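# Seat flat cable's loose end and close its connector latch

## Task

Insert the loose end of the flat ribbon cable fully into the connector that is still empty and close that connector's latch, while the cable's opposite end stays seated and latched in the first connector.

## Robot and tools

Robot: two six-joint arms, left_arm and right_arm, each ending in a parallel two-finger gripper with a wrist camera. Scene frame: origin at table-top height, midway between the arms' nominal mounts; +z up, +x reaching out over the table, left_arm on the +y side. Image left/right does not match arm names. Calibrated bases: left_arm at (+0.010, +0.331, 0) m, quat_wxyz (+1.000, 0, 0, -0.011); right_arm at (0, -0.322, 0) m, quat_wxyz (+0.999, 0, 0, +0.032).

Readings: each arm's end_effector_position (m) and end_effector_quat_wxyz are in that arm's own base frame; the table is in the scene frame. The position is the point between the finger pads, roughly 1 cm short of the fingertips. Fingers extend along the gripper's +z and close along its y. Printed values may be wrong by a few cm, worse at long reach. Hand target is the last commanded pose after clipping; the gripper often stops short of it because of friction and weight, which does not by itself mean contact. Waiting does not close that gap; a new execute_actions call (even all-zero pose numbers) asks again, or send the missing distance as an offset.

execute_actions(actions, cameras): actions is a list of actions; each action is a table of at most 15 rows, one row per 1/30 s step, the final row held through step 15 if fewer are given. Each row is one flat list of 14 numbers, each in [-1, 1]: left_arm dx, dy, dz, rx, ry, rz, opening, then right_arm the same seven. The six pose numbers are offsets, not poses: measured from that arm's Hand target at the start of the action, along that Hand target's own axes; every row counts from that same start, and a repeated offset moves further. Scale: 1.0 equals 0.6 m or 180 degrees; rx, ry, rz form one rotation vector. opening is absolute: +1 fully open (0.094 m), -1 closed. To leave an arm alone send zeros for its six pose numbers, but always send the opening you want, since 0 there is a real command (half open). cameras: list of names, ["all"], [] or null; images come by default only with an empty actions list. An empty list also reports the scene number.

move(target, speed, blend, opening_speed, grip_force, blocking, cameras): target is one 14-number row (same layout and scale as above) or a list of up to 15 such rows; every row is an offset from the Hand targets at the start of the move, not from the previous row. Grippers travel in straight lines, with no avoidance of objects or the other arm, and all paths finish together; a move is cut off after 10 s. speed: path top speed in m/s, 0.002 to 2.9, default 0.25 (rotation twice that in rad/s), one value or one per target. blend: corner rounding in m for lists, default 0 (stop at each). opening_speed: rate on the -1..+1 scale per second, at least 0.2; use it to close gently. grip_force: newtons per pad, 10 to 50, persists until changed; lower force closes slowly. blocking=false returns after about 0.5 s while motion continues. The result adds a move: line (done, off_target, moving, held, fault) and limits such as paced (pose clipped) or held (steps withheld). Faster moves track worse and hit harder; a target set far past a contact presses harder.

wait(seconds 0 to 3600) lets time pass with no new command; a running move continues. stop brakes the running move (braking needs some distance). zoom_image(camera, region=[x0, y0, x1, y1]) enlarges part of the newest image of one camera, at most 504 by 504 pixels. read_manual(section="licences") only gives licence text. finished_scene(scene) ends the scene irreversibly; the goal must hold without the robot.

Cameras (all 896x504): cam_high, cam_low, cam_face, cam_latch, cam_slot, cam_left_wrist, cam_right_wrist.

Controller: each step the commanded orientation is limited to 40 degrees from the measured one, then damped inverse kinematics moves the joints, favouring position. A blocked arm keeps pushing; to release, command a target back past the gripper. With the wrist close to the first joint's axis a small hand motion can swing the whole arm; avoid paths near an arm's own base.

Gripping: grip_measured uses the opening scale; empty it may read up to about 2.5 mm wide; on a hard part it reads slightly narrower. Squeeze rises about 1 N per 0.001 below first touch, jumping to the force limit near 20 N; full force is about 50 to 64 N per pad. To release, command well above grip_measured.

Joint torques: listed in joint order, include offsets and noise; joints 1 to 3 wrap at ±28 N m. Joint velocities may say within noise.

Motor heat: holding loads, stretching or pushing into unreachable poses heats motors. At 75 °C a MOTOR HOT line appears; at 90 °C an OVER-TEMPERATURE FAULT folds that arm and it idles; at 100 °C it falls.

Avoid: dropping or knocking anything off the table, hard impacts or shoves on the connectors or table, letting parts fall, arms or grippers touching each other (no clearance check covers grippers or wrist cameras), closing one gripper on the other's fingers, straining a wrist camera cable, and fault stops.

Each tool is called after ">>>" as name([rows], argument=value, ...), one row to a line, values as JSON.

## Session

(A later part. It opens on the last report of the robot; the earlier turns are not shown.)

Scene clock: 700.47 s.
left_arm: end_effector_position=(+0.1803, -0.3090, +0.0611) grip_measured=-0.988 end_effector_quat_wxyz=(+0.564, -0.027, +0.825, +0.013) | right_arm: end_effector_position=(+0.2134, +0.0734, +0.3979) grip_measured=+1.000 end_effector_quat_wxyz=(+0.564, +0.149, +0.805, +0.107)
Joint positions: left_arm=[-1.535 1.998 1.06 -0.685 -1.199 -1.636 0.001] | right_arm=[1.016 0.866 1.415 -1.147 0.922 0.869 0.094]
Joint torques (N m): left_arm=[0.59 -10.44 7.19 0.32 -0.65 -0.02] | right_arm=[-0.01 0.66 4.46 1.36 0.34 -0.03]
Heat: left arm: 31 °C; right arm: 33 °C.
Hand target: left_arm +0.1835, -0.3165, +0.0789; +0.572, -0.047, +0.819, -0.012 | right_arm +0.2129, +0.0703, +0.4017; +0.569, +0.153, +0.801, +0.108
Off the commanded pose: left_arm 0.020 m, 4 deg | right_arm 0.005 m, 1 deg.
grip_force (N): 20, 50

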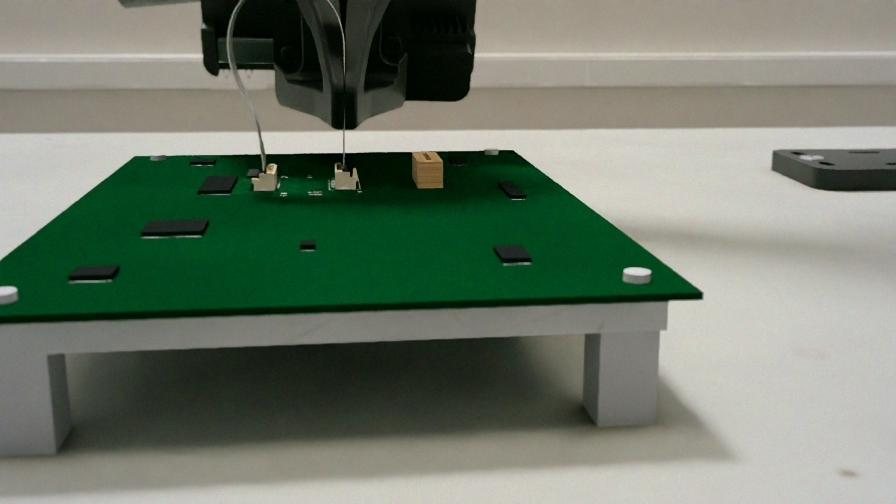

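>>> execute_actions([
  [[0.00456,0.00109,0.00174,-0.00109,-0.00009,0.00298,-1.0,0,0,0,0,0,0,1.0]],
  [[0.00456,0.00109,0.00174,-0.00109,-0.00009,0.00298,-1.0,0,0,0,0,0,0,1.0]],
  [[0.00456,0.00109,0.00174,-0.00109,-0.00009,0.00298,-1.0,0,0,0,0,0,0,1.0]],
  [[0.00456,0.00109,0.00174,-0.00109,-0.00009,0.00298,-1.0,0,0,0,0,0,0,1.0]],
  [[0.00456,0.00109,0.00174,-0.00109,-0.00009,0.00298,-1.0,0,0,0,0,0,0,1.0]],
], cameras=["cam_slot", "cam_latch"])

>>> zoom_image(camera="cam_slot", region=[405, 305, 445, 345])

>>> zoom_image(camera="cam_slot", region=[475, 265, 515, 305])

>>> zoom_image(camera="cam_latch", region=[330, 150, 360, 180])

Scene clock: 719.87 s.
left_arm: end_effector_position=(+0.1803, -0.3092, +0.0611) grip_measured=-0.988 end_effector_quat_wxyz=(+0.564, -0.027, +0.825, +0.013) | right_arm: end_effector_position=(+0.2134, +0.0734, +0.3979) grip_measured=+1.000 end_effector_quat_wxyz=(+0.564, +0.149, +0.805, +0.107)
Joint positions: left_arm=[-1.535 1.998 1.06 -0.683 -1.199 -1.636 0.001] | right_arm=[1.016 0.866 1.415 -1.147 0.922 0.869 0.094]
Joint torques (N m): left_arm=[0.57 -6.79 7.24 0.34 -0.65 0] | right_arm=[0.01 0.65 4.46 1.36 0.33 -0.04]
Heat: left arm: 32 °C; right arm: 33 °C.
Hand target: left_arm +0.1835, -0.3140, +0.0641; +0.572, -0.033, +0.819, +0.008 | right_arm +0.2129, +0.0703, +0.4017; +0.569, +0.153, +0.801, +0.108
Off the commanded pose: left_arm 0.007 m, 1 deg | right_arm 0.005 m, 1 deg.
grip_force (N): 20, 50
Images, in order (width x height): cam_latch 896x504, cam_slot 896x504.

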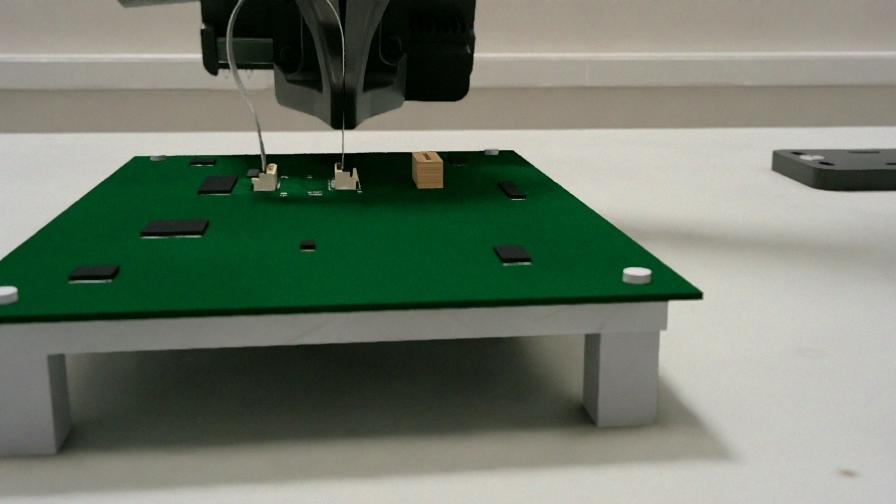

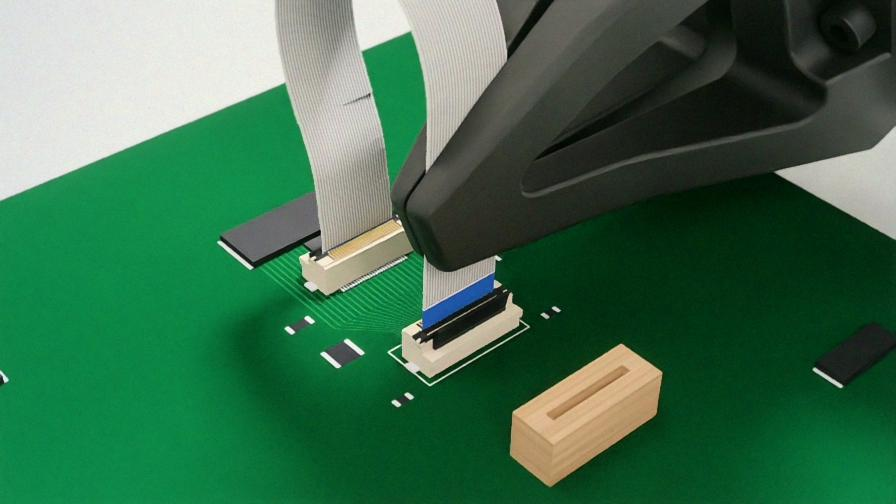

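Scaled by 12.600 from the camera's image (finer frame: 1280x720).

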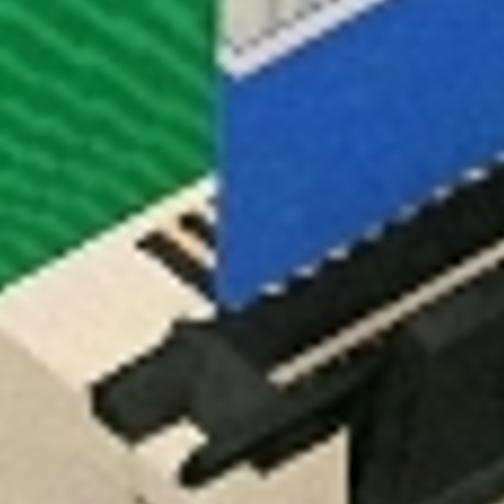

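Scaled by 12.600 from the camera's image (finer frame: 1280x720).

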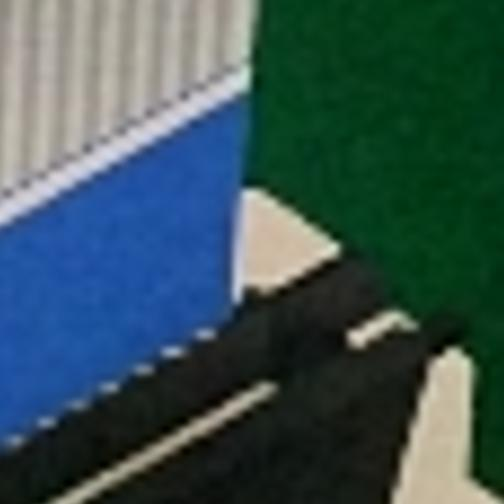

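Scaled by 16.800 from the camera's image (finer frame: 1280x720).

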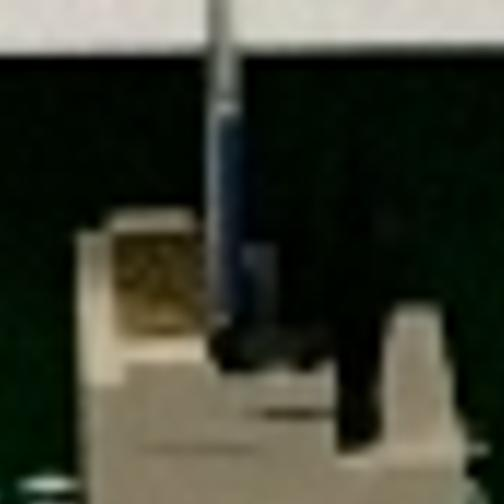

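>>> execute_actions([
  [[-0.00005,0.00135,0.00007,-0.00066,-0.00005,0.00179,-1.0,0,0,0,0,0,0,1.0]],
  [[-0.00005,0.00135,0.00007,-0.00066,-0.00005,0.00179,-1.0,0,0,0,0,0,0,1.0]],
  [[-0.00005,0.00135,0.00007,-0.00066,-0.00005,0.00179,-1.0,0,0,0,0,0,0,1.0]],
  [[-0.00005,0.00135,0.00007,-0.00066,-0.00005,0.00179,-1.0,0,0,0,0,0,0,1.0]],
], cameras=[])

Scene clock: 727.27 s.
left_arm: end_effector_position=(+0.1803, -0.3092, +0.0611) grip_measured=-0.988 end_effector_quat_wxyz=(+0.564, -0.027, +0.825, +0.013) | right_arm: end_effector_position=(+0.2134, +0.0734, +0.3979) grip_measured=+1.000 end_effector_quat_wxyz=(+0.564, +0.149, +0.805, +0.107)
Joint positions: left_arm=[-1.535 1.998 1.06 -0.683 -1.199 -1.636 0.001] | right_arm=[1.016 0.866 1.415 -1.147 0.922 0.869 0.094]
Joint torques (N m): left_arm=[0.57 -6.65 7.06 0.15 -0.63 0.02] | right_arm=[-0.01 0.65 4.46 1.36 0.33 -0.04]
Heat: left arm: 32 °C; right arm: 33 °C.
Hand target: left_arm +0.1835, -0.3108, +0.0641; +0.572, -0.026, +0.820, +0.018 | right_arm +0.2129, +0.0703, +0.4017; +0.569, +0.153, +0.801, +0.108
Off the commanded pose: left_arm 0.005 m, 1 deg | right_arm 0.005 m, 1 deg.
grip_force (N): 20, 50

>>> execute_actions([
  [[-0.00003,0.0009,0.00005,-0.00044,-0.00003,0.00119,-1.0,0,0,0,0,0,0,1.0]],
], cameras=[])

Scene clock: 728.57 s.
left_arm: end_effector_position=(+0.1803, -0.3092, +0.0611) grip_measured=-0.988 end_effector_quat_wxyz=(+0.564, -0.027, +0.825, +0.013) | right_arm: end_effector_position=(+0.2134, +0.0734, +0.3979) grip_measured=+1.000 end_effector_quat_wxyz=(+0.564, +0.149, +0.805, +0.107)
Joint positions: left_arm=[-1.535 1.998 1.06 -0.683 -1.199 -1.636 0.001] | right_arm=[1.016 0.866 1.415 -1.147 0.922 0.869 0.094]
Joint torques (N m): left_arm=[0.61 -6.69 7.08 0.11 -0.61 0.04] | right_arm=[0.01 0.65 4.46 1.36 0.33 -0.04]
Heat: left arm: 32 °C; right arm: 33 °C.
Hand target: left_arm +0.1835, -0.3102, +0.0641; +0.572, -0.025, +0.820, +0.020 | right_arm +0.2129, +0.0703, +0.4017; +0.569, +0.153, +0.801, +0.108
Off the commanded pose: left_arm 0.005 m, 1 deg | right_arm 0.005 m, 1 deg.
grip_force (N): 20, 50

>>> execute_actions([
  [[-0.00003,0.0009,0.00005,-0.00044,-0.00003,0.00119,-1.0,0,0,0,0,0,0,1.0]],
], cameras=[])

Scene clock: 729.77 s.
left_arm: end_effector_position=(+0.1803, -0.3091, +0.0611) grip_measured=-0.988 end_effector_quat_wxyz=(+0.564, -0.027, +0.825, +0.013) | right_arm: end_effector_position=(+0.2134, +0.0734, +0.3979) grip_measured=+1.000 end_effector_quat_wxyz=(+0.564, +0.149, +0.805, +0.107)
Joint positions: left_arm=[-1.535 1.998 1.06 -0.684 -1.199 -1.636 0.001] | right_arm=[1.016 0.866 1.415 -1.147 0.922 0.869 0.094]
Joint torques (N m): left_arm=[0.58 -6.79 6.93 0.09 -0.65 0.02] | right_arm=[0.01 0.65 4.46 1.36 0.33 -0.04]
Heat: left arm: 32 °C; right arm: 33 °C.
Hand target: left_arm +0.1835, -0.3097, +0.0641; +0.572, -0.024, +0.820, +0.021 | right_arm +0.2129, +0.0703, +0.4017; +0.569, +0.153, +0.801, +0.108
Off the commanded pose: left_arm 0.004 m, 1 deg | right_arm 0.005 m, 1 deg.
grip_force (N): 20, 50

>>> execute_actions([
  [[-0.00002,0.00063,0.00003,-0.00031,-0.00002,0.00083,-1.0,0,0,0,0,0,0,1.0]],
], cameras=["cam_slot", "cam_latch"])

>>> zoom_image(camera="cam_slot", region=[405, 305, 445, 345])

>>> zoom_image(camera="cam_latch", region=[330, 150, 360, 180])

Scene clock: 731.83 s.
left_arm: end_effector_position=(+0.1803, -0.3087, +0.0611) grip_measured=-0.988 end_effector_quat_wxyz=(+0.564, -0.026, +0.825, +0.014) | right_arm: end_effector_position=(+0.2134, +0.0734, +0.3979) grip_measured=+1.000 end_effector_quat_wxyz=(+0.564, +0.149, +0.805, +0.107)
Joint positions: left_arm=[-1.535 1.998 1.06 -0.686 -1.199 -1.636 0.001] | right_arm=[1.016 0.866 1.415 -1.147 0.922 0.869 0.094]
Joint torques (N m): left_arm=[0.61 -6.76 7.06 0.11 -0.61 0.05] | right_arm=[-0.01 0.65 4.46 1.35 0.34 -0.04]
Heat: left arm: 32 °C; right arm: 33 °C.
Hand target: left_arm +0.1835, -0.3093, +0.0641; +0.572, -0.023, +0.820, +0.023 | right_arm +0.2129, +0.0703, +0.4017; +0.569, +0.153, +0.801, +0.108
Off the commanded pose: left_arm 0.004 m, 1 deg | right_arm 0.005 m, 1 deg.
grip_force (N): 20, 50
Images, in order (width x height): cam_latch 896x504, cam_slot 896x504.

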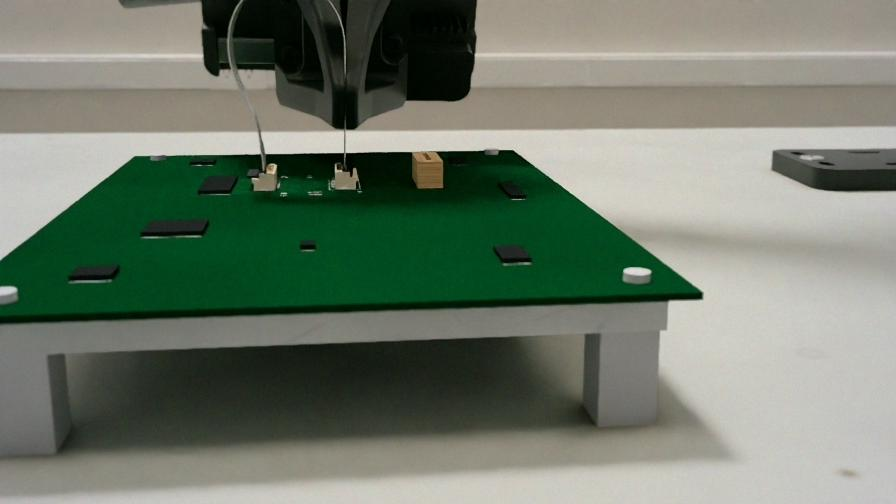

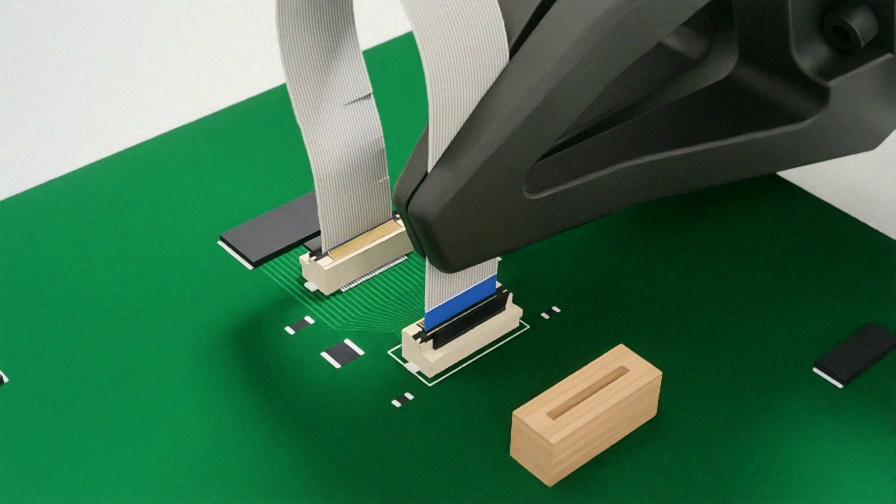

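Scaled by 12.600 from the camera's image (finer frame: 1280x720).

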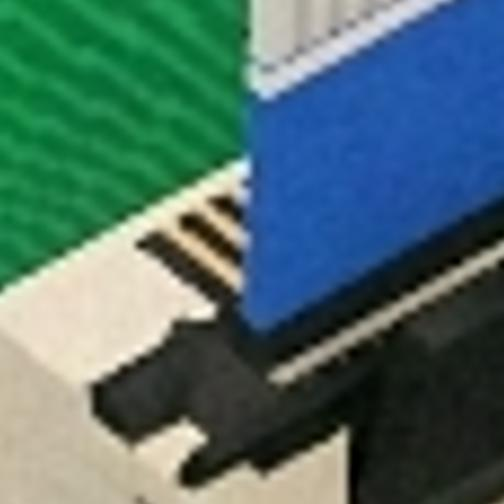

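Scaled by 16.800 from the camera's image (finer frame: 1280x720).

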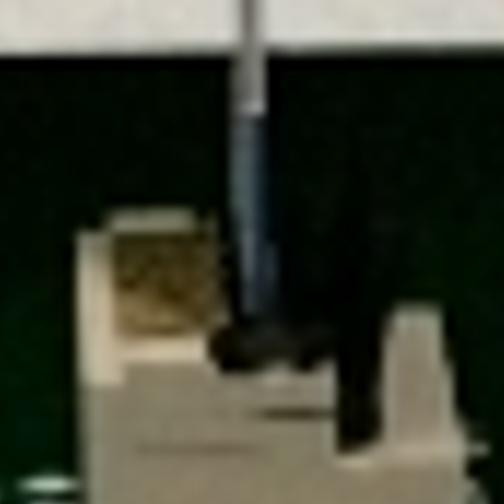

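>>> execute_actions([
  [[0.00365,0.00087,0.00139,-0.00088,-0.00007,0.00238,-1.0,0,0,0,0,0,0,1.0]],
  [[0.00183,0.00044,0.0007,-0.00044,-0.00003,0.00119,-1.0,0,0,0,0,0,0,1.0]],
], cameras=[])

Scene clock: 734.30 s.
left_arm: end_effector_position=(+0.1803, -0.3087, +0.0611) grip_measured=-0.988 end_effector_quat_wxyz=(+0.564, -0.026, +0.825, +0.014) | right_arm: end_effector_position=(+0.2134, +0.0734, +0.3979) grip_measured=+1.000 end_effector_quat_wxyz=(+0.564, +0.149, +0.805, +0.107)
Joint positions: left_arm=[-1.535 1.998 1.06 -0.686 -1.199 -1.636 0.001] | right_arm=[1.016 0.866 1.415 -1.147 0.922 0.869 0.094]
Joint torques (N m): left_arm=[0.68 -6.12 6.97 0.08 -0.67 0.08] | right_arm=[0.01 0.65 4.46 1.36 0.33 -0.03]
Heat: left arm: 32 °C; right arm: 33 °C.
Hand target: left_arm +0.1835, -0.3085, +0.0606; +0.572, -0.020, +0.820, +0.027 | right_arm +0.2129, +0.0703, +0.4017; +0.569, +0.153, +0.801, +0.108
Off the commanded pose: left_arm 0.003 m, 2 deg | right_arm 0.005 m, 1 deg.
grip_force (N): 20, 50

>>> execute_actions([
  [[0.00183,0.00044,0.0007,-0.00044,-0.00003,0.00119,-1.0,0,0,0,0,0,0,1.0]],
], cameras=[])

Scene clock: 735.47 s.
left_arm: end_effector_position=(+0.1803, -0.3084, +0.0601) grip_measured=-0.988 end_effector_quat_wxyz=(+0.564, -0.025, +0.825, +0.016) | right_arm: end_effector_position=(+0.2134, +0.0734, +0.3979) grip_measured=+1.000 end_effector_quat_wxyz=(+0.564, +0.149, +0.805, +0.107)
Joint positions: left_arm=[-1.535 2.002 1.06 -0.687 -1.199 -1.636 0.001] | right_arm=[1.016 0.866 1.415 -1.147 0.922 0.869 0.094]
Joint torques (N m): left_arm=[0.85 -6.01 6.79 0.12 -0.6 0.07] | right_arm=[-0.01 0.65 4.46 1.36 0.33 -0.04]
Heat: left arm: 32 °C; right arm: 33 °C.
Hand target: left_arm +0.1835, -0.3082, +0.0594; +0.572, -0.019, +0.820, +0.029 | right_arm +0.2129, +0.0703, +0.4017; +0.569, +0.153, +0.801, +0.108
Off the commanded pose: left_arm 0.003 m, 2 deg | right_arm 0.005 m, 1 deg.
grip_force (N): 20, 50

>>> wait(seconds=0.1, cameras=["cam_slot", "cam_latch"])

>>> zoom_image(camera="cam_slot", region=[405, 305, 445, 345])

>>> zoom_image(camera="cam_slot", region=[475, 265, 515, 305])

>>> zoom_image(camera="cam_latch", region=[330, 150, 360, 180])

Scene clock: 736.93 s.
left_arm: end_effector_position=(+0.1803, -0.3084, +0.0601) grip_measured=-0.988 end_effector_quat_wxyz=(+0.564, -0.025, +0.825, +0.016) | right_arm: end_effector_position=(+0.2134, +0.0734, +0.3979) grip_measured=+1.000 end_effector_quat_wxyz=(+0.564, +0.149, +0.805, +0.107)
Joint positions: left_arm=[-1.535 2.002 1.06 -0.687 -1.199 -1.636 0.001] | right_arm=[1.016 0.866 1.415 -1.147 0.922 0.869 0.094]
Joint torques (N m): left_arm=[0.59 -5.97 6.82 0.09 -0.65 0.06] | right_arm=[-0.01 0.65 4.46 1.36 0.33 -0.03]
Heat: left arm: 32 °C; right arm: 33 °C.
Hand target: left_arm +0.1835, -0.3082, +0.0594; +0.572, -0.019, +0.820, +0.029 | right_arm +0.2129, +0.0703, +0.4017; +0.569, +0.153, +0.801, +0.108
Tool commands: left_gripper/opening=-1.0 right_gripper/opening=+1.0
Off the commanded pose: left_arm 0.003 m, 2 deg | right_arm 0.005 m, 1 deg.
grip_force (N): 20, 50
wait: 0.10 s; at rest from the start
Images, in order (width x height): cam_latch 896x504, cam_slot 896x504.

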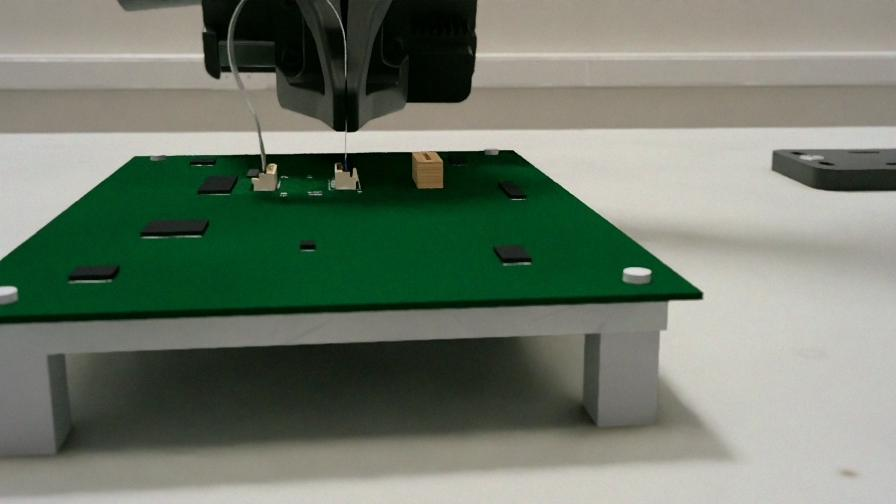

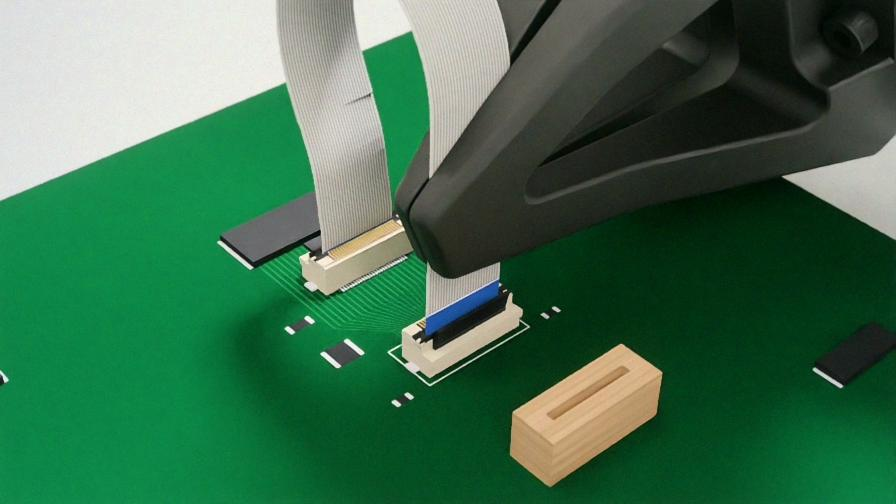

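Scaled by 12.600 from the camera's image (finer frame: 1280x720).

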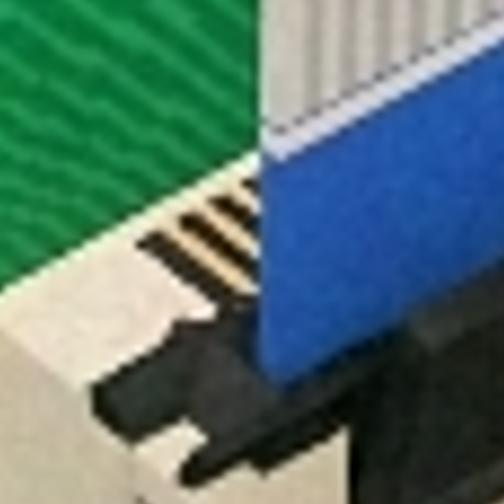

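Scaled by 12.600 from the camera's image (finer frame: 1280x720).

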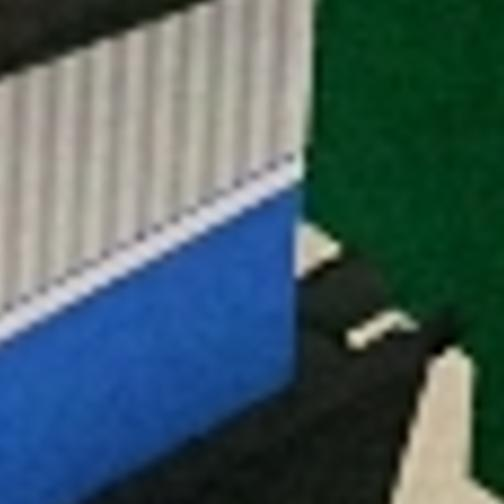

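Scaled by 16.800 from the camera's image (finer frame: 1280x720).

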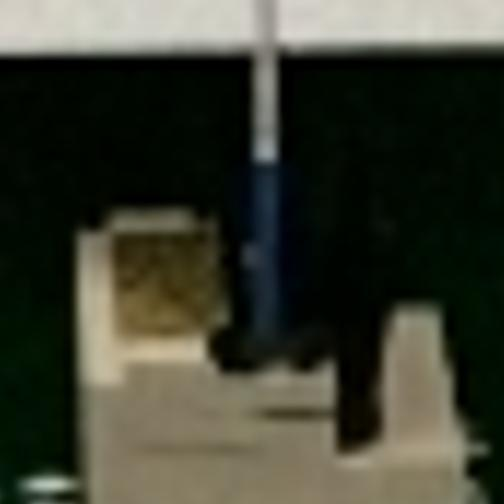

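>>> execute_actions([
  [[0.00183,0.00044,0.0007,-0.00044,-0.00003,0.00119,-1.0,0,0,0,0,0,0,1.0]],
], cameras=["cam_slot", "cam_latch"])

>>> zoom_image(camera="cam_slot", region=[405, 305, 445, 345])

>>> zoom_image(camera="cam_latch", region=[330, 150, 360, 180])

Scene clock: 754.80 s.
left_arm: end_effector_position=(+0.1803, -0.3084, +0.0601) grip_measured=-0.988 end_effector_quat_wxyz=(+0.564, -0.025, +0.825, +0.016) | right_arm: end_effector_position=(+0.2134, +0.0734, +0.3979) grip_measured=+1.000 end_effector_quat_wxyz=(+0.564, +0.149, +0.805, +0.107)
Joint positions: left_arm=[-1.535 2.002 1.06 -0.687 -1.199 -1.636 0.001] | right_arm=[1.016 0.866 1.415 -1.147 0.922 0.869 0.094]
Joint torques (N m): left_arm=[0.68 -5.81 6.74 0.11 -0.64 0.06] | right_arm=[0.02 0.66 4.46 1.36 0.33 -0.03]
Heat: left arm: 32 °C; right arm: 33 °C.
Hand target: left_arm +0.1835, -0.3079, +0.0582; +0.572, -0.017, +0.820, +0.031 | right_arm +0.2129, +0.0703, +0.4017; +0.569, +0.153, +0.801, +0.108
Off the commanded pose: left_arm 0.004 m, 2 deg | right_arm 0.005 m, 1 deg.
grip_force (N): 20, 50
Images, in order (width x height): cam_latch 896x504, cam_slot 896x504.

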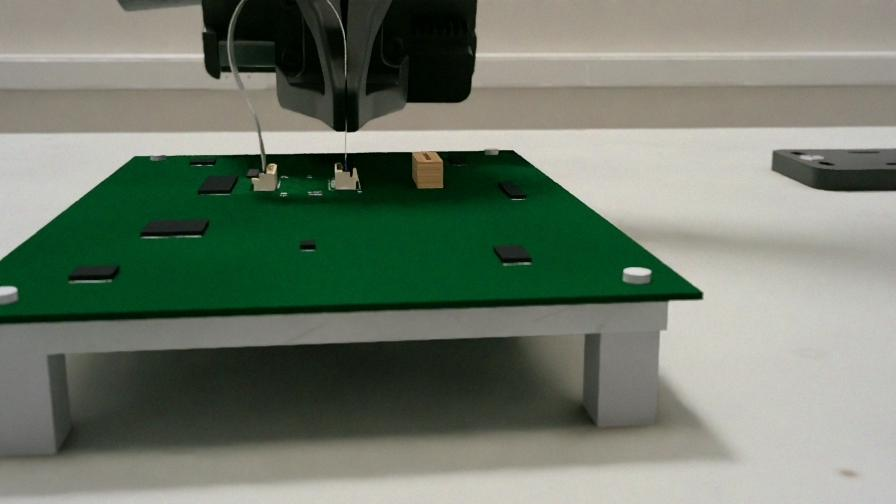

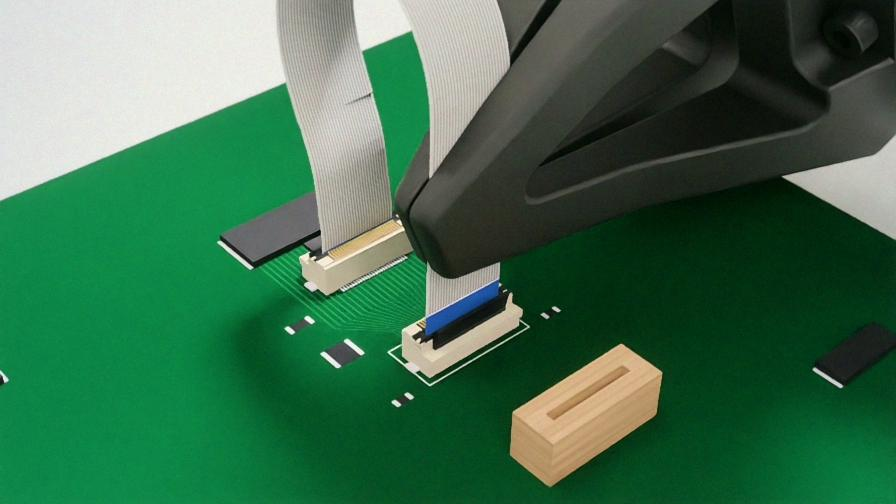

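Scaled by 12.600 from the camera's image (finer frame: 1280x720).

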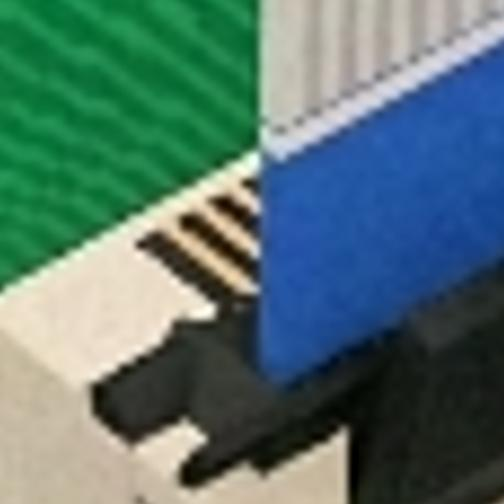

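Scaled by 16.800 from the camera's image (finer frame: 1280x720).

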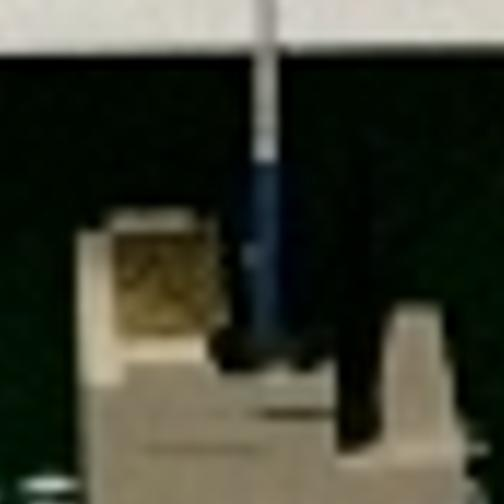

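>>> zoom_image(camera="cam_slot", region=[316, 236, 340, 260])

>>> zoom_image(camera="cam_slot", region=[376, 208, 400, 232])

>>> zoom_image(camera="cam_latch", region=[250, 155, 280, 185])

Scaled by 21.000 from the camera's image (finer frame: 1280x720).

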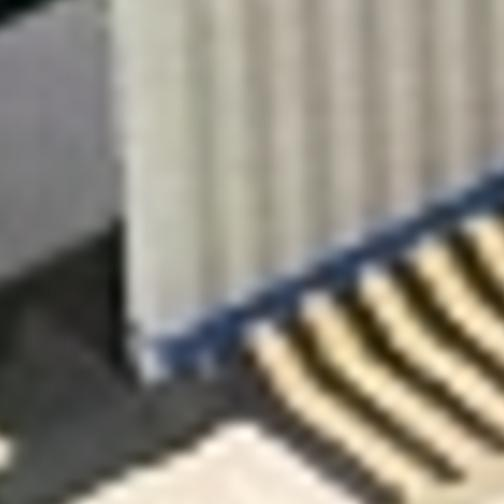

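Scaled by 21.000 from the camera's image (finer frame: 1280x720).

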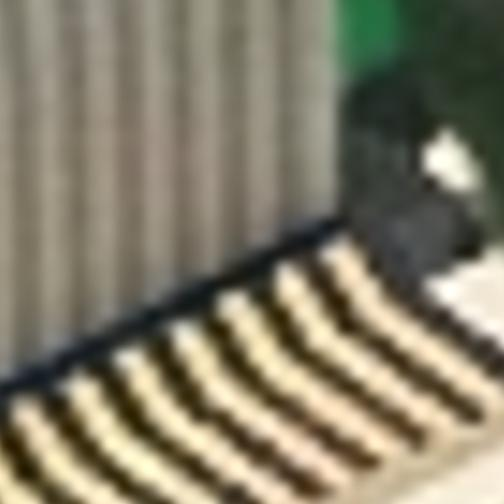

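Scaled by 16.800 from the camera's image (finer frame: 1280x720).

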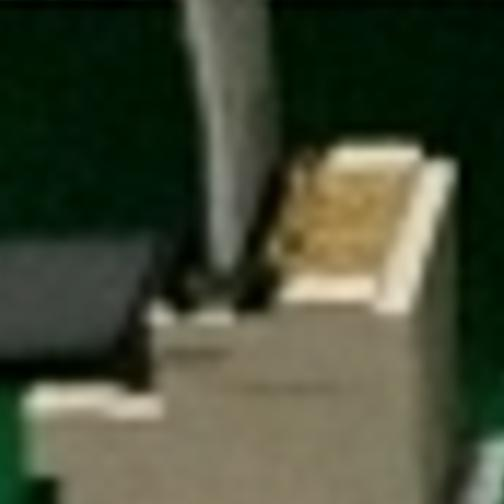

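>>> execute_actions([
  [[0.00005,-0.00135,-0.00007,0.00066,0.00005,-0.00179,-1.0,0,0,0,0,0,0,1.0]],
  [[0.00005,-0.00135,-0.00007,0.00066,0.00005,-0.00179,-1.0,0,0,0,0,0,0,1.0]],
  [[0.00005,-0.00135,-0.00007,0.00066,0.00005,-0.00179,-1.0,0,0,0,0,0,0,1.0]],
  [[0.00005,-0.00135,-0.00007,0.00066,0.00005,-0.00179,-1.0,0,0,0,0,0,0,1.0]],
], cameras=[])

Scene clock: 767.57 s.
left_arm: end_effector_position=(+0.1803, -0.3084, +0.0601) grip_measured=-0.988 end_effector_quat_wxyz=(+0.564, -0.025, +0.825, +0.016) | right_arm: end_effector_position=(+0.2134, +0.0734, +0.3979) grip_measured=+1.000 end_effector_quat_wxyz=(+0.564, +0.149, +0.805, +0.107)
Joint positions: left_arm=[-1.535 2.002 1.06 -0.687 -1.199 -1.636 0.001] | right_arm=[1.016 0.866 1.415 -1.147 0.922 0.869 0.094]
Joint torques (N m): left_arm=[0.68 -5.72 6.91 0.26 -0.63 0.03] | right_arm=[0.01 0.66 4.46 1.36 0.33 -0.04]
Heat: left arm: 32 °C; right arm: 33 °C.
Hand target: left_arm +0.1835, -0.3111, +0.0581; +0.572, -0.024, +0.820, +0.021 | right_arm +0.2129, +0.0703, +0.4017; +0.569, +0.153, +0.801, +0.108
Off the commanded pose: left_arm 0.005 m, 1 deg | right_arm 0.005 m, 1 deg.
grip_force (N): 20, 50

>>> execute_actions([
  [[0.00003,-0.0009,-0.00005,0.00044,0.00003,-0.00119,-1.0,0,0,0,0,0,0,1.0]],
], cameras=[])

Scene clock: 768.93 s.
left_arm: end_effector_position=(+0.1803, -0.3084, +0.0601) grip_measured=-0.988 end_effector_quat_wxyz=(+0.564, -0.025, +0.825, +0.016) | right_arm: end_effector_position=(+0.2134, +0.0734, +0.3979) grip_measured=+1.000 end_effector_quat_wxyz=(+0.564, +0.149, +0.805, +0.107)
Joint positions: left_arm=[-1.535 2.002 1.06 -0.687 -1.199 -1.636 0.001] | right_arm=[1.016 0.866 1.415 -1.147 0.922 0.869 0.094]
Joint torques (N m): left_arm=[0.73 -5.55 7.08 0.34 -0.6 0.04] | right_arm=[0.01 0.66 4.46 1.36 0.33 -0.04]
Heat: left arm: 32 °C; right arm: 33 °C.
Hand target: left_arm +0.1835, -0.3117, +0.0581; +0.572, -0.025, +0.820, +0.019 | right_arm +0.2129, +0.0703, +0.4017; +0.569, +0.153, +0.801, +0.108
Off the commanded pose: left_arm 0.005 m, 1 deg | right_arm 0.005 m, 1 deg.
grip_force (N): 20, 50

>>> execute_actions([
  [[0.00002,-0.00063,-0.00003,0.00031,0.00002,-0.00083,-1.0,0,0,0,0,0,0,1.0]],
], cameras=[])

Scene clock: 770.87 s.
left_arm: end_effector_position=(+0.1803, -0.3086, +0.0601) grip_measured=-0.988 end_effector_quat_wxyz=(+0.564, -0.025, +0.825, +0.016) | right_arm: end_effector_position=(+0.2134, +0.0734, +0.3979) grip_measured=+1.000 end_effector_quat_wxyz=(+0.564, +0.149, +0.805, +0.107)
Joint positions: left_arm=[-1.535 2.002 1.06 -0.686 -1.199 -1.636 0.001] | right_arm=[1.016 0.866 1.415 -1.147 0.922 0.869 0.094]
Joint torques (N m): left_arm=[0.5 -5.72 7.05 0.32 -0.64 0.05] | right_arm=[0.01 0.65 4.45 1.36 0.34 -0.04]
Heat: left arm: 32 °C; right arm: 33 °C.
Hand target: left_arm +0.1835, -0.3120, +0.0581; +0.572, -0.026, +0.820, +0.018 | right_arm +0.2129, +0.0703, +0.4017; +0.569, +0.153, +0.801, +0.108
Off the commanded pose: left_arm 0.005 m, 1 deg | right_arm 0.005 m, 1 deg.
grip_force (N): 20, 50

>>> execute_actions([
  [[0.00002,-0.00063,-0.00003,0.00031,0.00002,-0.00083,-1.0,0,0,0,0,0,0,1.0]],
], cameras=["cam_slot", "cam_latch"])

>>> zoom_image(camera="cam_slot", region=[405, 305, 445, 345])

>>> zoom_image(camera="cam_slot", region=[475, 265, 515, 305])

>>> zoom_image(camera="cam_latch", region=[330, 150, 360, 180])

Scene clock: 772.77 s.
left_arm: end_effector_position=(+0.1803, -0.3089, +0.0600) grip_measured=-0.988 end_effector_quat_wxyz=(+0.564, -0.026, +0.825, +0.015) | right_arm: end_effector_position=(+0.2134, +0.0734, +0.3979) grip_measured=+1.000 end_effector_quat_wxyz=(+0.564, +0.149, +0.805, +0.107)
Joint positions: left_arm=[-1.535 2.002 1.06 -0.684 -1.199 -1.636 0.001] | right_arm=[1.016 0.866 1.415 -1.147 0.922 0.869 0.094]
Joint torques (N m): left_arm=[0.61 -5.76 7.16 0.32 -0.64 0.02] | right_arm=[0.01 0.65 4.46 1.36 0.34 -0.03]
Heat: left arm: 32 °C; right arm: 33 °C.
Hand target: left_arm +0.1835, -0.3124, +0.0581; +0.572, -0.027, +0.820, +0.017 | right_arm +0.2129, +0.0703, +0.4017; +0.569, +0.153, +0.801, +0.108
Off the commanded pose: left_arm 0.005 m, 1 deg | right_arm 0.005 m, 1 deg.
grip_force (N): 20, 50
Images, in order (width x height): cam_latch 896x504, cam_slot 896x504.

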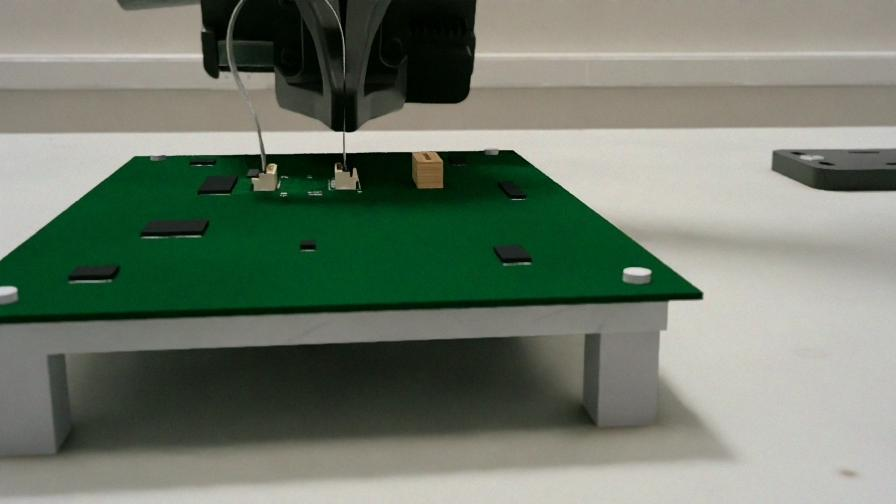

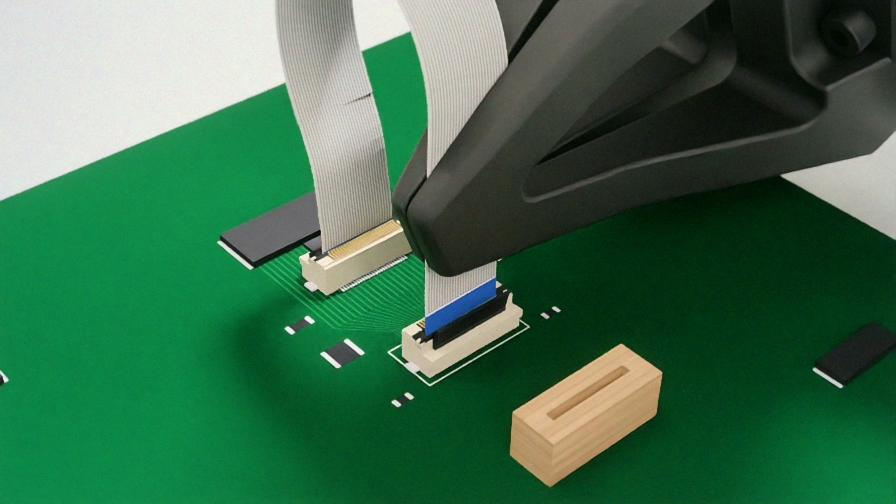

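Scaled by 12.600 from the camera's image (finer frame: 1280x720).

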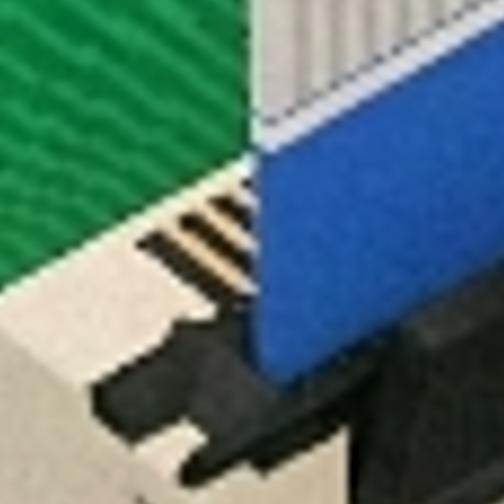

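Scaled by 12.600 from the camera's image (finer frame: 1280x720).

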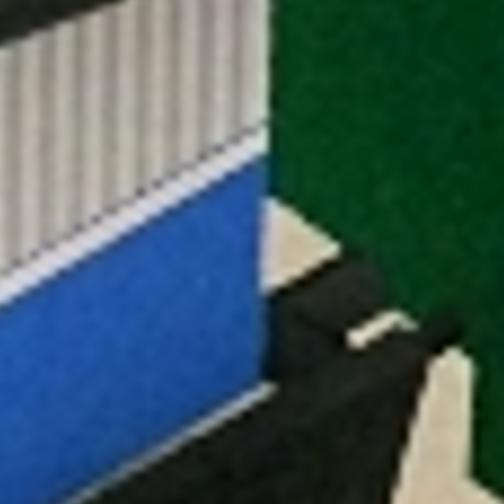

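Scaled by 16.800 from the camera's image (finer frame: 1280x720).

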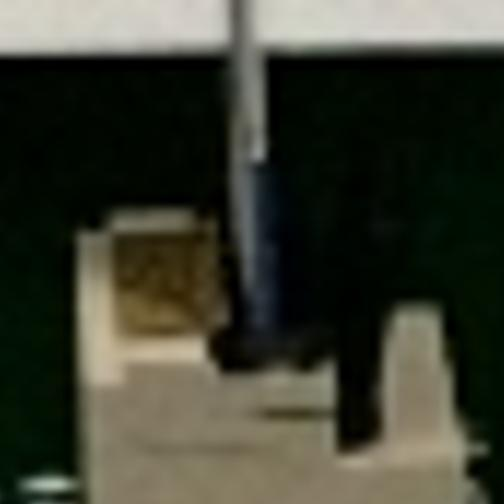

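>>> execute_actions([
  [[0.00002,-0.00063,-0.00003,0.00031,0.00002,-0.00083,-1.0,0,0,0,0,0,0,1.0]],
], cameras=["cam_slot", "cam_latch"])

>>> zoom_image(camera="cam_slot", region=[405, 305, 445, 345])

>>> zoom_image(camera="cam_slot", region=[475, 265, 515, 305])

>>> zoom_image(camera="cam_latch", region=[330, 150, 360, 180])

Scene clock: 782.73 s.
left_arm: end_effector_position=(+0.1803, -0.3091, +0.0600) grip_measured=-0.988 end_effector_quat_wxyz=(+0.564, -0.027, +0.825, +0.014) | right_arm: end_effector_position=(+0.2134, +0.0734, +0.3979) grip_measured=+1.000 end_effector_quat_wxyz=(+0.564, +0.149, +0.805, +0.107)
Joint positions: left_arm=[-1.535 2.002 1.06 -0.682 -1.199 -1.636 0.001] | right_arm=[1.016 0.866 1.415 -1.147 0.922 0.869 0.094]
Joint torques (N m): left_arm=[0.68 -5.68 7.15 0.3 -0.63 -0.01] | right_arm=[0.01 0.65 4.46 1.36 0.33 -0.03]
Heat: left arm: 32 °C; right arm: 33 °C.
Hand target: left_arm +0.1835, -0.3128, +0.0581; +0.572, -0.028, +0.820, +0.016 | right_arm +0.2129, +0.0703, +0.4017; +0.569, +0.153, +0.801, +0.108
Off the commanded pose: left_arm 0.005 m, 1 deg | right_arm 0.005 m, 1 deg.
grip_force (N): 20, 50
Images, in order (width x height): cam_latch 896x504, cam_slot 896x504.

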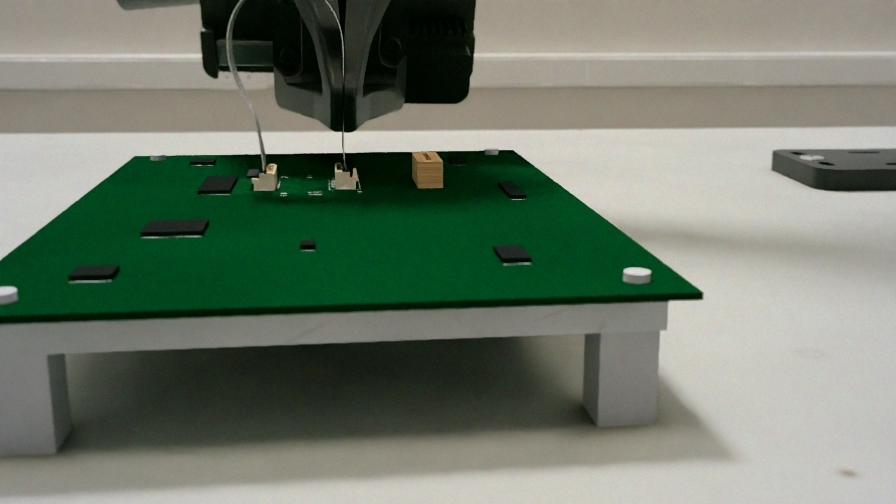

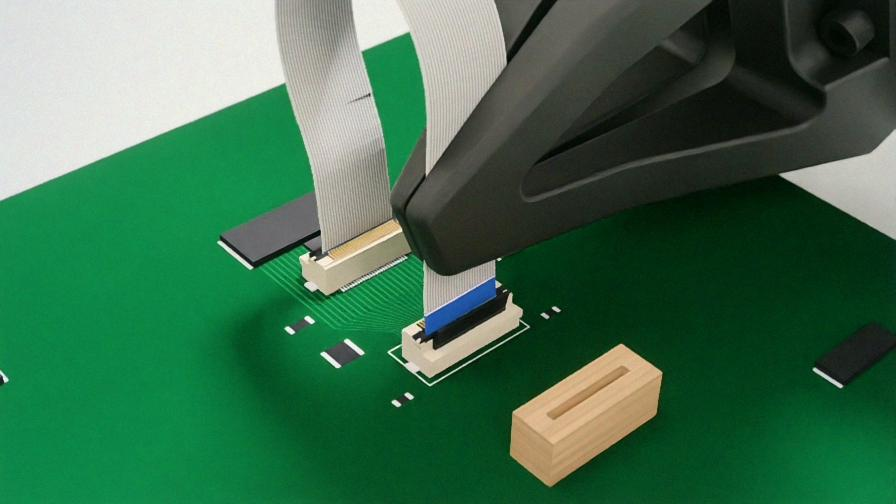

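Scaled by 12.600 from the camera's image (finer frame: 1280x720).

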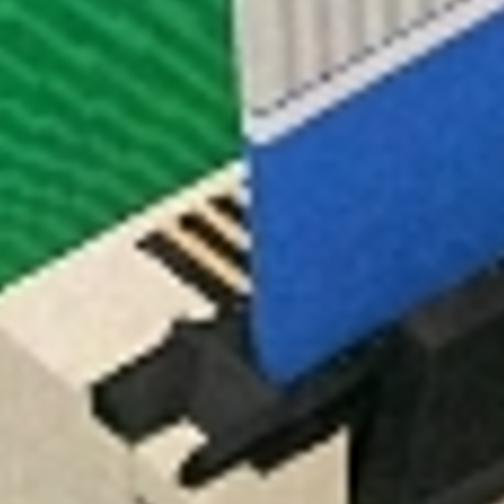

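Scaled by 12.600 from the camera's image (finer frame: 1280x720).

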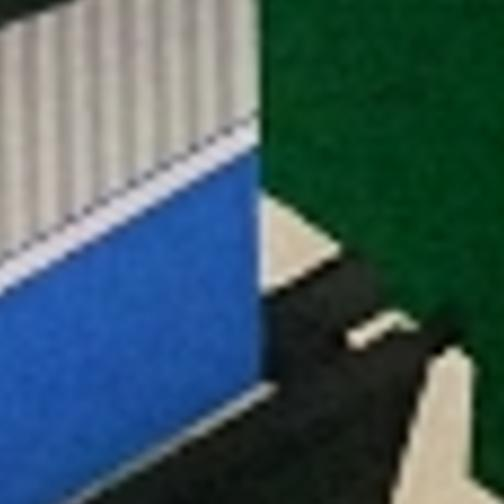

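Scaled by 16.800 from the camera's image (finer frame: 1280x720).

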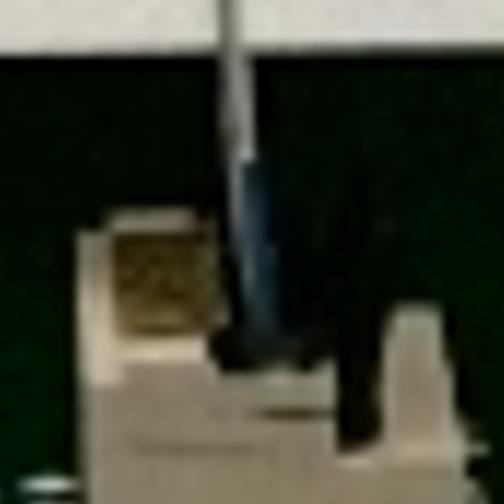

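>>> execute_actions([
  [[-0.00365,-0.00087,-0.00139,0.00088,0.00007,-0.00238,-1.0,0,0,0,0,0,0,1.0]],
  [[-0.0027,0,0,0,-0.00286,0,-1.0,0,0,0,0,0,0,1.0]],
  [[-0.0027,0,0,0,-0.00286,0,-1.0,0,0,0,0,0,0,1.0]],
], cameras=["cam_latch"])

>>> zoom_image(camera="cam_latch", region=[330, 150, 360, 180])

Scene clock: 797.00 s.
left_arm: end_effector_position=(+0.1807, -0.3092, +0.0611) grip_measured=-0.988 end_effector_quat_wxyz=(+0.567, -0.027, +0.823, +0.014) | right_arm: end_effector_position=(+0.2134, +0.0734, +0.3979) grip_measured=+1.000 end_effector_quat_wxyz=(+0.564, +0.149, +0.805, +0.107)
Joint positions: left_arm=[-1.535 2.002 1.06 -0.682 -1.206 -1.636 0.001] | right_arm=[1.016 0.866 1.415 -1.147 0.922 0.869 0.094]
Joint torques (N m): left_arm=[0.62 -6.15 7.17 0.33 -0.75 -0.01] | right_arm=[0.01 0.64 4.45 1.36 0.34 -0.04]
Heat: left arm: 32 °C; right arm: 33 °C.
Hand target: left_arm +0.1846, -0.3132, +0.0635; +0.579, -0.030, +0.814, +0.013 | right_arm +0.2129, +0.0703, +0.4017; +0.569, +0.153, +0.801, +0.108
Off the commanded pose: left_arm 0.006 m, 2 deg | right_arm 0.005 m, 1 deg.
grip_force (N): 20, 50

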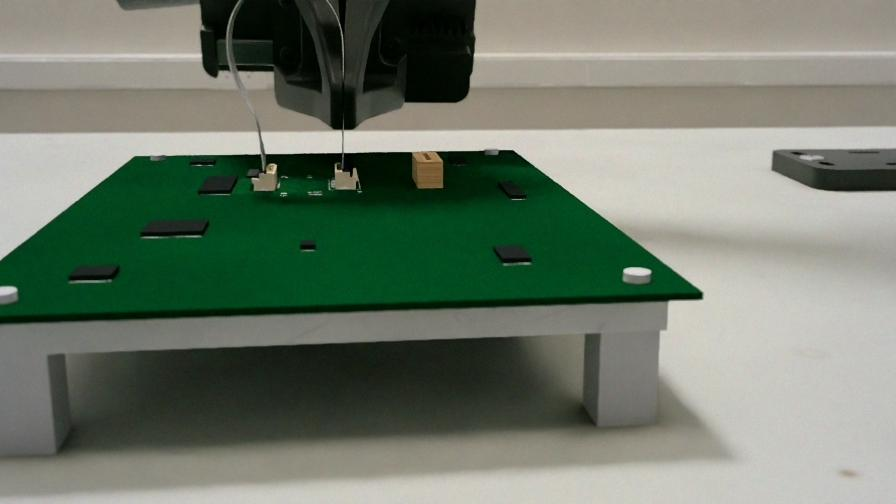

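Scaled by 16.800 from the camera's image (finer frame: 1280x720).

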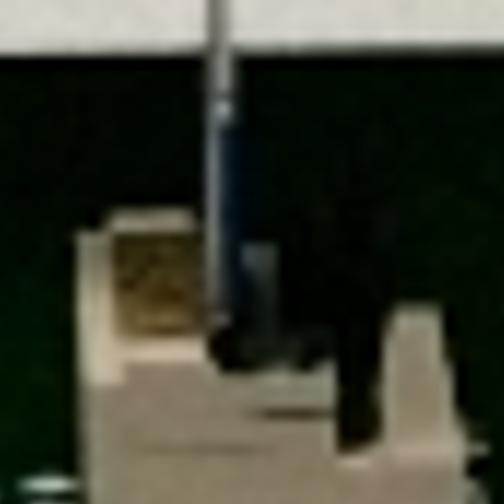

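>>> execute_actions([
  [[-0.00005,0.00135,0.00007,-0.00066,-0.00005,0.00179,-1.0,0,0,0,0,0,0,1.0]],
  [[-0.00005,0.00135,0.00007,-0.00066,-0.00005,0.00179,-1.0,0,0,0,0,0,0,1.0]],
  [[-0.00005,0.00135,0.00007,-0.00066,-0.00005,0.00179,-1.0,0,0,0,0,0,0,1.0]],
  [[-0.00005,0.00135,0.00007,-0.00066,-0.00005,0.00179,-1.0,0,0,0,0,0,0,1.0]],
  [[-0.00003,0.0009,0.00005,-0.00044,-0.00003,0.00119,-1.0,0,0,0,0,0,0,1.0]],
], cameras=[])

Scene clock: 800.83 s.
left_arm: end_effector_position=(+0.1807, -0.3092, +0.0611) grip_measured=-0.988 end_effector_quat_wxyz=(+0.567, -0.027, +0.823, +0.014) | right_arm: end_effector_position=(+0.2134, +0.0734, +0.3979) grip_measured=+1.000 end_effector_quat_wxyz=(+0.564, +0.149, +0.805, +0.107)
Joint positions: left_arm=[-1.535 2.002 1.06 -0.682 -1.206 -1.636 0.001] | right_arm=[1.016 0.866 1.415 -1.147 0.922 0.869 0.094]
Joint torques (N m): left_arm=[0.7 -6.15 6.89 0.1 -0.71 0.05] | right_arm=[0.01 0.65 4.45 1.35 0.34 -0.04]
Heat: left arm: 32 °C; right arm: 33 °C.
Hand target: left_arm +0.1846, -0.3094, +0.0635; +0.579, -0.022, +0.814, +0.025 | right_arm +0.2129, +0.0703, +0.4017; +0.569, +0.153, +0.801, +0.108
Off the commanded pose: left_arm 0.005 m, 2 deg | right_arm 0.005 m, 1 deg.
grip_force (N): 20, 50

>>> execute_actions([
  [[-0.00003,0.0009,0.00005,-0.00044,-0.00003,0.00119,-1.0,0,0,0,0,0,0,1.0]],
], cameras=[])

Scene clock: 802.13 s.
left_arm: end_effector_position=(+0.1807, -0.3088, +0.0611) grip_measured=-0.988 end_effector_quat_wxyz=(+0.567, -0.026, +0.823, +0.015) | right_arm: end_effector_position=(+0.2134, +0.0734, +0.3979) grip_measured=+1.000 end_effector_quat_wxyz=(+0.564, +0.149, +0.805, +0.107)
Joint positions: left_arm=[-1.535 2.002 1.06 -0.685 -1.206 -1.636 0.001] | right_arm=[1.016 0.866 1.415 -1.147 0.922 0.869 0.094]
Joint torques (N m): left_arm=[0.73 -6.23 6.93 0.08 -0.74 0.08] | right_arm=[0.01 0.66 4.45 1.36 0.33 -0.04]
Heat: left arm: 32 °C; right arm: 33 °C.
Hand target: left_arm +0.1846, -0.3089, +0.0635; +0.579, -0.021, +0.814, +0.026 | right_arm +0.2129, +0.0703, +0.4017; +0.569, +0.153, +0.801, +0.108
Off the commanded pose: left_arm 0.005 m, 2 deg | right_arm 0.005 m, 1 deg.
grip_force (N): 20, 50


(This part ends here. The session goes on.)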